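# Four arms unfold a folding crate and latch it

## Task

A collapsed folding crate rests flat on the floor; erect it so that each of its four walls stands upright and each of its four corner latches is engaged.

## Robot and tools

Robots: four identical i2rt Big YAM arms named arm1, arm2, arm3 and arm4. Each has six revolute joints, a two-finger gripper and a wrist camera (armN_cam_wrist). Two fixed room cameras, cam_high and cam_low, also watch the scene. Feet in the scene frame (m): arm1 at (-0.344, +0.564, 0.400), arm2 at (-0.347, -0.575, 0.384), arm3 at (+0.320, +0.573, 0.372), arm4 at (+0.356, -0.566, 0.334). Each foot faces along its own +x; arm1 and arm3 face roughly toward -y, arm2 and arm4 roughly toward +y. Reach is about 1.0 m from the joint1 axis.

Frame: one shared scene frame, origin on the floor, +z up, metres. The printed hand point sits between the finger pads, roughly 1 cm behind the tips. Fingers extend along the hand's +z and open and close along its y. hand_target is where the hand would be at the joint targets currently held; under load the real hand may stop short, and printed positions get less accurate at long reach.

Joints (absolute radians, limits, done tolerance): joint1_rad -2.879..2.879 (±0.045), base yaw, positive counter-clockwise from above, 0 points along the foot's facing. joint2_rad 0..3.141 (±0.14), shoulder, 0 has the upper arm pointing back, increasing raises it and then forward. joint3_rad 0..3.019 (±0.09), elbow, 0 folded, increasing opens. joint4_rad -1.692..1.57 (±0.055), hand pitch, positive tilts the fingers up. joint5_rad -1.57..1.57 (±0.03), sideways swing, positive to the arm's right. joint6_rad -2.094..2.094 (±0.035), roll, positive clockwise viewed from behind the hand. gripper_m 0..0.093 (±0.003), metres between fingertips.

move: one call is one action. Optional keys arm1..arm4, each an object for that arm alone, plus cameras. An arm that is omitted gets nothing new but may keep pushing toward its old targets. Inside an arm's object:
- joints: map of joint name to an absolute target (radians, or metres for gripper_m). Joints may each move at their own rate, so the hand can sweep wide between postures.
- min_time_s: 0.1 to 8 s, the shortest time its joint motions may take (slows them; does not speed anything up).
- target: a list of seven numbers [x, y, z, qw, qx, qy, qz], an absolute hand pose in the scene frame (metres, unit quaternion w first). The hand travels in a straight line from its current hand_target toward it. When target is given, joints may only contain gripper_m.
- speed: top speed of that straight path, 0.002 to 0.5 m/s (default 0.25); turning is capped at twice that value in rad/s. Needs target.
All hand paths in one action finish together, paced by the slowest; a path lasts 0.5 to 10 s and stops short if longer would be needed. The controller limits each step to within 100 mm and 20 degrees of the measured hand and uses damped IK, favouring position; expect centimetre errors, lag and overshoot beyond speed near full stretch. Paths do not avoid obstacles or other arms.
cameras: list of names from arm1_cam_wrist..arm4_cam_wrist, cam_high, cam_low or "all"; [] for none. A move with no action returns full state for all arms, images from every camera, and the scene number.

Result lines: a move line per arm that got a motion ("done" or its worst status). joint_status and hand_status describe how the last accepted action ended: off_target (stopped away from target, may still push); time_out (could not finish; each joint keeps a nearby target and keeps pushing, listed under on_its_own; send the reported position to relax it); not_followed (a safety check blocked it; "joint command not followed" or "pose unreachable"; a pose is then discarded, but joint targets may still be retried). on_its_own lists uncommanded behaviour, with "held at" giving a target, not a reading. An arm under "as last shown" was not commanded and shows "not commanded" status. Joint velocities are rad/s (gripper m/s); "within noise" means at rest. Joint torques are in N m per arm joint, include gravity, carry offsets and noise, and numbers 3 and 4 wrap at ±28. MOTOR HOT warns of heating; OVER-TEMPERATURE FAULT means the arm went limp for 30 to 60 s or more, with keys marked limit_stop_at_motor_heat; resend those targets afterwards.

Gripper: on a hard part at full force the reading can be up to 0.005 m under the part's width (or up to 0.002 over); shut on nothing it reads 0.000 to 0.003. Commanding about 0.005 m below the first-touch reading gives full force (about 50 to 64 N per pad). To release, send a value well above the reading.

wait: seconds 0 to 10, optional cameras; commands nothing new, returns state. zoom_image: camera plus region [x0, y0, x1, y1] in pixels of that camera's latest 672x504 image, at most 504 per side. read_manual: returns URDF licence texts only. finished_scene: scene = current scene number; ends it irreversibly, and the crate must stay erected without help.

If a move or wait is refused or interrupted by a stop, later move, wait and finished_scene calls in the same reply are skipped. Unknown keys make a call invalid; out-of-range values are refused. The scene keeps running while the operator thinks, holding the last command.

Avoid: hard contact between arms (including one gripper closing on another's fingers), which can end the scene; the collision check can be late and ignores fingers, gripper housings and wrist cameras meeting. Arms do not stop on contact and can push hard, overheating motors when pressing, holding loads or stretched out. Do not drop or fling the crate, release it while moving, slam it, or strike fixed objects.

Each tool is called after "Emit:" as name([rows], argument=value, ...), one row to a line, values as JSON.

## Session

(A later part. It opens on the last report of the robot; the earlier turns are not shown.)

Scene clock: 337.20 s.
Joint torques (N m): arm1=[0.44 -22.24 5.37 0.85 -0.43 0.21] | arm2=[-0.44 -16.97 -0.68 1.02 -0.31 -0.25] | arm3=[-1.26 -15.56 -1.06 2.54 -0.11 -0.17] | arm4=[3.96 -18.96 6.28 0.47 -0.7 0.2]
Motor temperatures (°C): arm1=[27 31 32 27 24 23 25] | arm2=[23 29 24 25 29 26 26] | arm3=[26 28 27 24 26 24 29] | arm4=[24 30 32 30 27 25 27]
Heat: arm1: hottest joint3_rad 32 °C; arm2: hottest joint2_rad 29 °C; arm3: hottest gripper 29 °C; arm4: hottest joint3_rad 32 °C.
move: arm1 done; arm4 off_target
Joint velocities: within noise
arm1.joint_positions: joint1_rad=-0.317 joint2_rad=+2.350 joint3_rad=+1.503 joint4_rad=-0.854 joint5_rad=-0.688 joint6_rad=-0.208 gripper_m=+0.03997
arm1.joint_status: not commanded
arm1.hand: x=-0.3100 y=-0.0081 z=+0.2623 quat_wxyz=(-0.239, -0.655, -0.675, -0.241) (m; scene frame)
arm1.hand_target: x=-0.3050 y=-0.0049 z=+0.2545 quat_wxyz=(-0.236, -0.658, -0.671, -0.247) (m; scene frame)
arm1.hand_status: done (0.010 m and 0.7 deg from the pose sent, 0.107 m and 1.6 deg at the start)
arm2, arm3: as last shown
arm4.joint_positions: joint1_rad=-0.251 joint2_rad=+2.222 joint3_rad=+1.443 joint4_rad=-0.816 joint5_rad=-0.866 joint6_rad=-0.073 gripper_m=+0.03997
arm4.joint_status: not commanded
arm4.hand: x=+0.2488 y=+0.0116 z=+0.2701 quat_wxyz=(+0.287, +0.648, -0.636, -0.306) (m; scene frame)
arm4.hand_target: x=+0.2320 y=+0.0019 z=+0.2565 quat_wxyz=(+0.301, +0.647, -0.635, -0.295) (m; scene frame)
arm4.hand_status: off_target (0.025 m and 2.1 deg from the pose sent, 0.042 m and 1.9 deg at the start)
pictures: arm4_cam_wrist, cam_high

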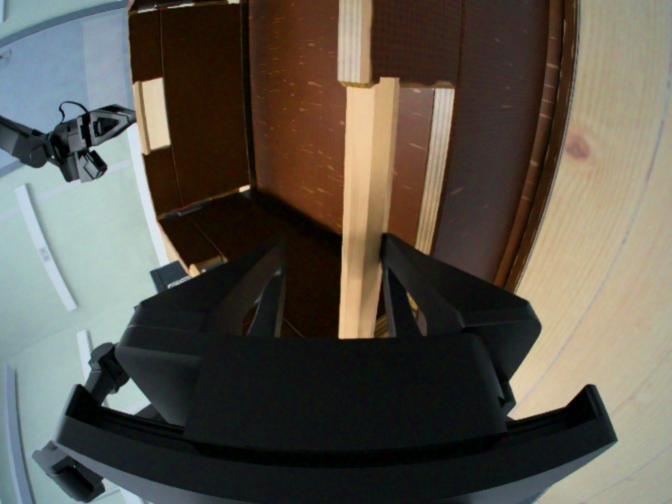

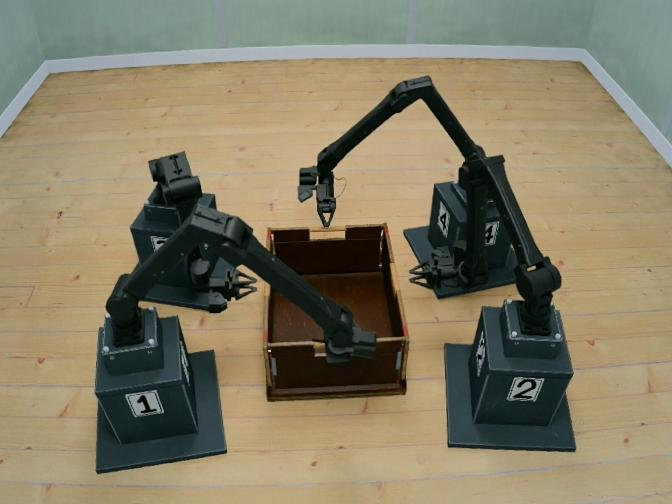

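Emit:
move(arm4={"target": [0.212, 0.002, 0.256, 0.3021, 0.6479, -0.6338, -0.2955], "speed": 0.04}, arm1={"target": [-0.255, -0.008, 0.250, 0.2391, 0.6572, 0.6718, 0.2445], "speed": 0.05}, cameras=["cam_high", "arm4_cam_wrist", "arm1_cam_wrist"])

Emit:
zoom_image(camera="cam_high", region=[250, 210, 420, 410])

Scene clock: 340.33 s.
Joint torques (N m): arm1=[2.78 -22.89 4.82 1.06 -0.71 0.16] | arm2=[-0.5 -17.03 -0.68 1.01 -0.31 -0.25] | arm3=[-1.67 -15.97 -1.01 2.62 -0.09 -0.15] | arm4=[5.6 -19.37 6.38 0.36 -1.16 0.21]
Motor temperatures (°C): arm1=[27 32 32 27 24 23 25] | arm2=[23 29 24 25 29 26 26] | arm3=[26 28 27 24 26 24 29] | arm4=[24 29 31 30 27 25 27]
Heat: arm1: hottest joint2_rad 32 °C; arm2: hottest joint2_rad 29 °C; arm3: hottest gripper 29 °C; arm4: hottest joint3_rad 31 °C.
move: arm1 off_target; arm4 off_target
Joint velocities: within noise
arm1.joint_positions: joint1_rad=-0.274 joint2_rad=+2.350 joint3_rad=+1.474 joint4_rad=-0.752 joint5_rad=-0.691 joint6_rad=-0.095 gripper_m=+0.03999
arm1.joint_status: not commanded
arm1.hand: x=-0.2857 y=-0.0130 z=+0.2539 quat_wxyz=(-0.243, -0.670, -0.661, -0.233) (m; scene frame)
arm1.hand_target: x=-0.2621 y=-0.0087 z=+0.2505 quat_wxyz=(-0.241, -0.661, -0.668, -0.242) (m; scene frame)
arm1.hand_status: off_target (0.031 m and 2.3 deg from the pose sent, 0.056 m and 0.7 deg at the start)
arm2, arm3: as last shown
arm4.joint_positions: joint1_rad=-0.240 joint2_rad=+2.222 joint3_rad=+1.429 joint4_rad=-0.772 joint5_rad=-0.852 joint6_rad=-0.030 gripper_m=+0.04000
arm4.joint_status: not commanded
arm4.hand: x=+0.2442 y=+0.0124 z=+0.2645 quat_wxyz=(+0.281, +0.644, -0.644, -0.304) (m; scene frame)
arm4.hand_target: x=+0.2140 y=+0.0007 z=+0.2559 quat_wxyz=(+0.301, +0.649, -0.634, -0.294) (m; scene frame)
arm4.hand_status: off_target (0.035 m and 2.9 deg from the pose sent, 0.041 m and 2.1 deg at the start)
pictures: arm1_cam_wrist, arm4_cam_wrist, cam_high

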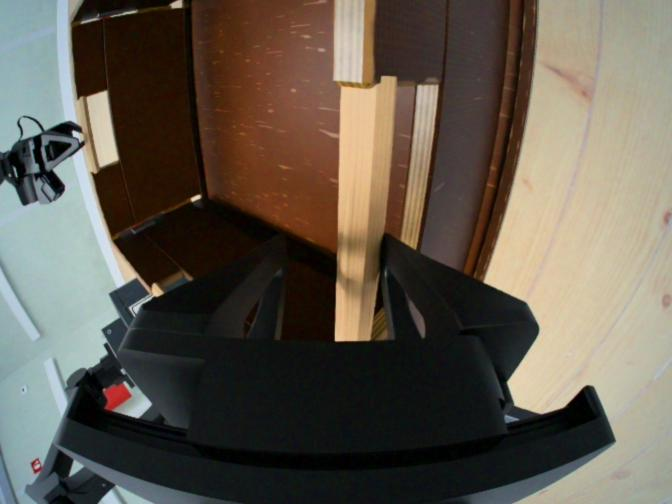

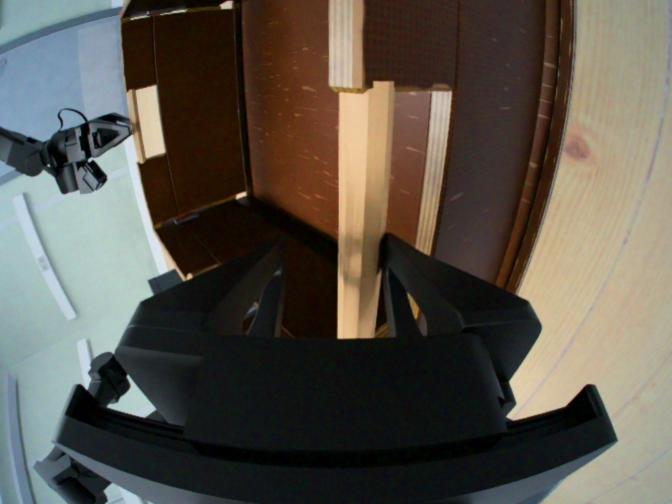

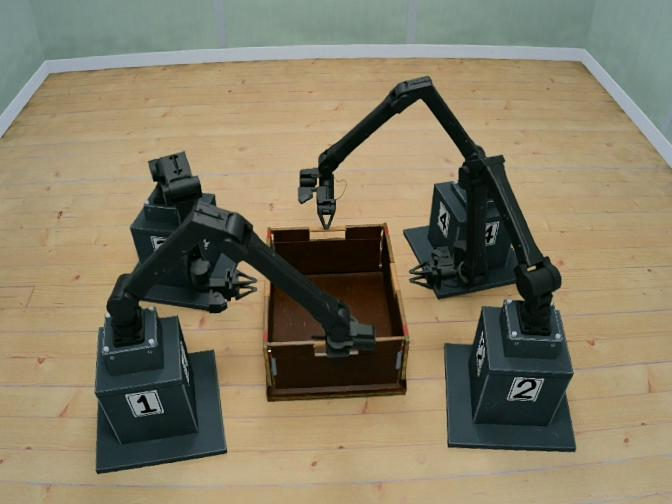

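Scaled by 2.520 from the camera's 672x504 image, which has a finer 960x720 frame.

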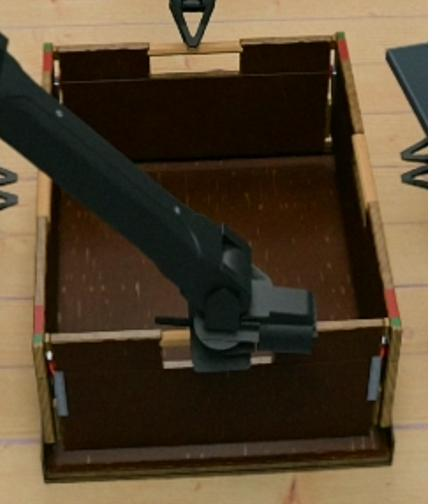

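Emit:
move(arm4={"target": [0.262, 0.002, 0.260, 0.3021, 0.6479, -0.6338, -0.2955], "speed": 0.08}, arm1={"target": [-0.306, -0.008, 0.254, 0.2391, 0.6572, 0.6718, 0.2445], "speed": 0.08})

Emit:
move(arm4={"target": [0.34, 0.0, 0.345, 0.3021, 0.6479, -0.6338, -0.2955], "speed": 0.15}, arm1={"target": [-0.375, -0.008, 0.34, 0.2391, 0.6572, 0.6718, 0.2445], "speed": 0.15})

Emit:
move(arm4={"target": [0.36, -0.15, 0.50, 0.3021, 0.6479, -0.6338, -0.2955], "speed": 0.25}, arm1={"target": [-0.40, 0.12, 0.50, 0.2391, 0.6572, 0.6718, 0.2445], "speed": 0.25}, cameras=["cam_high", "cam_low"])

Emit:
zoom_image(camera="cam_high", region=[250, 210, 420, 410])

Emit:
zoom_image(camera="cam_low", region=[210, 170, 480, 370])

Scene clock: 344.83 s.
Joint torques (N m): arm1=[-1.61 -22.12 7.42 -0.21 -0.37 -0.11] | arm2=[-0.44 -17.03 -0.69 1.02 -0.31 -0.25] | arm3=[-0.97 -15.44 -1.06 2.69 -0.09 -0.16] | arm4=[1.38 -18.32 9.1 -0.73 -0.67 -0.22]
Motor temperatures (°C): arm1=[27 32 32 27 24 23 25] | arm2=[23 29 24 25 29 26 26] | arm3=[26 28 27 24 26 24 29] | arm4=[24 29 31 30 27 25 27]
Heat: arm1: hottest joint2_rad 32 °C; arm2: hottest joint2_rad 29 °C; arm3: hottest gripper 29 °C; arm4: hottest joint3_rad 31 °C.
move: arm1 off_target; arm4 done
Joint velocities: within noise
arm1.joint_positions: joint1_rad=-0.292 joint2_rad=+2.350 joint3_rad=+1.474 joint4_rad=-0.831 joint5_rad=-0.693 joint6_rad=-0.178 gripper_m=+0.04000
arm1.joint_status: not commanded
arm1.hand: x=-0.2943 y=+0.0024 z=+0.2556 quat_wxyz=(-0.233, -0.657, -0.672, -0.251) (m; scene frame)
arm1.hand_target: x=-0.3005 y=-0.0072 z=+0.2544 quat_wxyz=(-0.238, -0.654, -0.675, -0.246) (m; scene frame)
arm1.hand_status: off_target (0.016 m and 1.0 deg from the pose sent, 0.021 m and 2.3 deg at the start)
arm2, arm3: as last shown
arm4.joint_positions: joint1_rad=-0.269 joint2_rad=+2.223 joint3_rad=+1.429 joint4_rad=-0.876 joint5_rad=-0.866 joint6_rad=-0.119 gripper_m=+0.04000
arm4.joint_status: not commanded
arm4.hand: x=+0.2583 y=-0.0042 z=+0.2664 quat_wxyz=(+0.303, +0.645, -0.638, -0.293) (m; scene frame)
arm4.hand_target: x=+0.2612 y=+0.0012 z=+0.2598 quat_wxyz=(+0.303, +0.648, -0.634, -0.295) (m; scene frame)
arm4.hand_status: done (0.010 m and 0.6 deg from the pose sent, 0.021 m and 2.9 deg at the start)
pictures: none

Scene clock: 346.53 s.
Joint torques (N m): arm1=[-0.32 -23.71 8.96 -0.27 -0.19 -0.13] | arm2=[-0.5 -17.03 -0.66 0.99 -0.31 -0.25] | arm3=[-1.55 -15.79 -1.07 2.71 -0.11 -0.16] | arm4=[1.61 -19.55 11.06 -1.05 -0.42 -0.21]
Motor temperatures (°C): arm1=[27 32 32 27 24 23 25] | arm2=[23 29 24 25 29 26 26] | arm3=[26 28 27 24 26 24 29] | arm4=[24 29 31 30 27 25 27]
Heat: arm1: hottest joint2_rad 32 °C; arm2: hottest joint2_rad 29 °C; arm3: hottest gripper 29 °C; arm4: hottest joint3_rad 31 °C.
move: arm1 off_target; arm4 off_target
Joint velocities: within noise
arm1.joint_positions: joint1_rad=-0.424 joint2_rad=+2.255 joint3_rad=+1.528 joint4_rad=-1.095 joint5_rad=-0.678 joint6_rad=-0.325 gripper_m=+0.04000
arm1.joint_status: not commanded
arm1.hand: x=-0.3689 y=+0.0068 z=+0.3274 quat_wxyz=(-0.232, -0.664, -0.662, -0.259) (m; scene frame)
arm1.hand_target: x=-0.3750 y=-0.0099 z=+0.3393 quat_wxyz=(-0.242, -0.657, -0.672, -0.242) (m; scene frame)
arm1.hand_status: off_target (0.020 m and 2.3 deg from the pose sent, 0.117 m and 1.0 deg at the start)
arm2, arm3: as last shown
arm4.joint_positions: joint1_rad=-0.403 joint2_rad=+2.141 joint3_rad=+1.506 joint4_rad=-1.210 joint5_rad=-0.849 joint6_rad=-0.321 gripper_m=+0.04000
arm4.joint_status: not commanded
arm4.hand: x=+0.3329 y=-0.0116 z=+0.3389 quat_wxyz=(+0.313, +0.640, -0.639, -0.290) (m; scene frame)
arm4.hand_target: x=+0.3365 y=+0.0016 z=+0.3454 quat_wxyz=(+0.300, +0.651, -0.631, -0.298) (m; scene frame)
arm4.hand_status: off_target (0.015 m and 1.8 deg from the pose sent, 0.113 m and 0.6 deg at the start)
pictures: none

Scene clock: 348.33 s.
Joint torques (N m): arm1=[-0.26 -17.73 6.45 -0.39 -0.19 -0.07] | arm2=[-0.44 -16.97 -0.68 1.01 -0.31 -0.25] | arm3=[-1.49 -15.68 -1.11 2.69 -0.11 -0.16] | arm4=[1.08 -13.27 7.79 -1.24 -0.41 -0.18]
Motor temperatures (°C): arm1=[27 32 32 27 24 23 25] | arm2=[23 29 24 25 29 26 26] | arm3=[26 28 27 24 26 24 28] | arm4=[24 29 31 30 27 25 27]
Heat: arm1: hottest joint2_rad 32 °C; arm2: hottest joint2_rad 29 °C; arm3: hottest joint2_rad 28 °C; arm4: hottest joint3_rad 31 °C.
move: arm1 done; arm4 done
Joint velocities: within noise
arm1.joint_positions: joint1_rad=-0.536 joint2_rad=+1.787 joint3_rad=+1.285 joint4_rad=-1.368 joint5_rad=-0.647 joint6_rad=-0.469 gripper_m=+0.04000
arm1.joint_status: not commanded
arm1.hand: x=-0.3976 y=+0.1144 z=+0.5016 quat_wxyz=(-0.241, -0.658, -0.671, -0.243) (m; scene frame)
arm1.hand_target: x=-0.3997 y=+0.1186 z=+0.5006 quat_wxyz=(-0.239, -0.656, -0.672, -0.246) (m; scene frame)
arm1.hand_status: done (0.006 m and 0.3 deg from the pose sent, 0.209 m and 2.3 deg at the start)
arm2, arm3: as last shown
arm4.joint_positions: joint1_rad=-0.521 joint2_rad=+1.648 joint3_rad=+1.247 joint4_rad=-1.519 joint5_rad=-0.813 joint6_rad=-0.481 gripper_m=+0.04000
arm4.joint_status: not commanded
arm4.hand: x=+0.3608 y=-0.1431 z=+0.5061 quat_wxyz=(+0.295, +0.647, -0.636, -0.300) (m; scene frame)
arm4.hand_target: x=+0.3627 y=-0.1482 z=+0.5009 quat_wxyz=(+0.302, +0.646, -0.635, -0.297) (m; scene frame)
arm4.hand_status: done (0.009 m and 1.0 deg from the pose sent, 0.214 m and 1.8 deg at the start)
pictures: cam_high, cam_low

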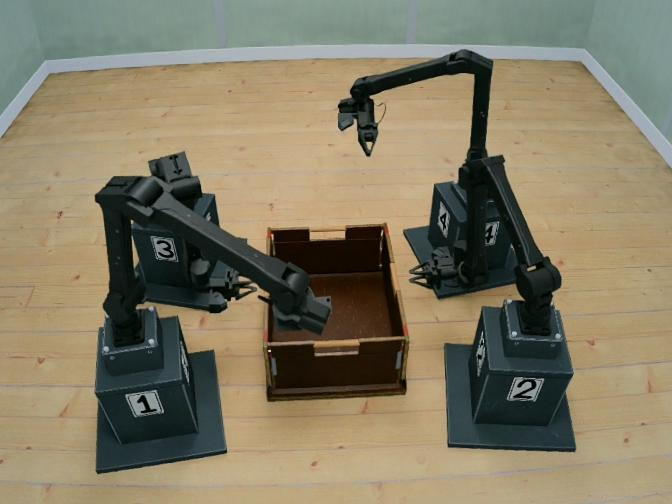

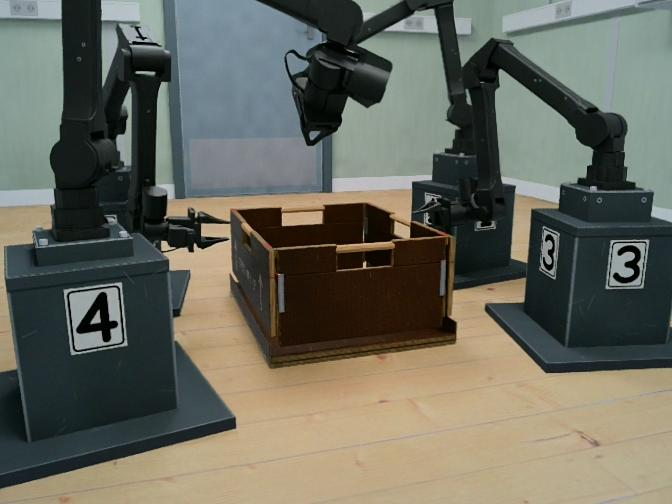

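Scaled by 2.520 from the camera's 672x504 image, which has a finer 960x720 frame.

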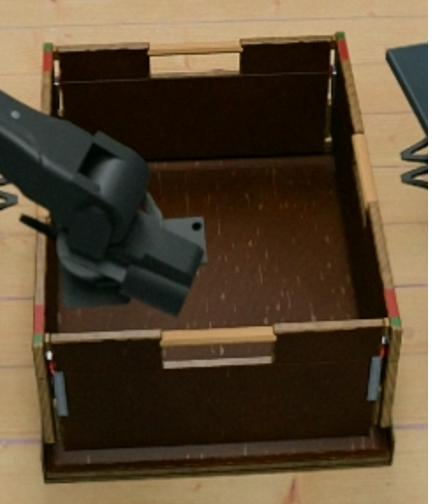

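Scaled by 1.867 from the camera's 672x504 image, which has a finer 960x720 frame.

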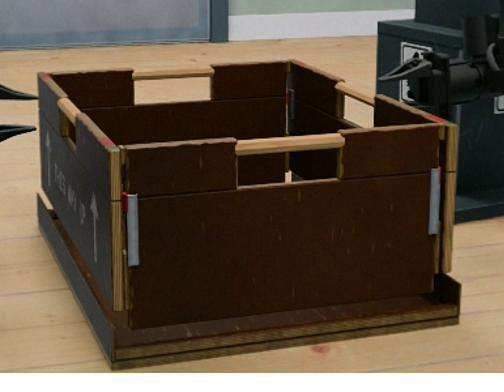

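Emit:
finished_scene(scene=1)

The scene is finished: the task was done.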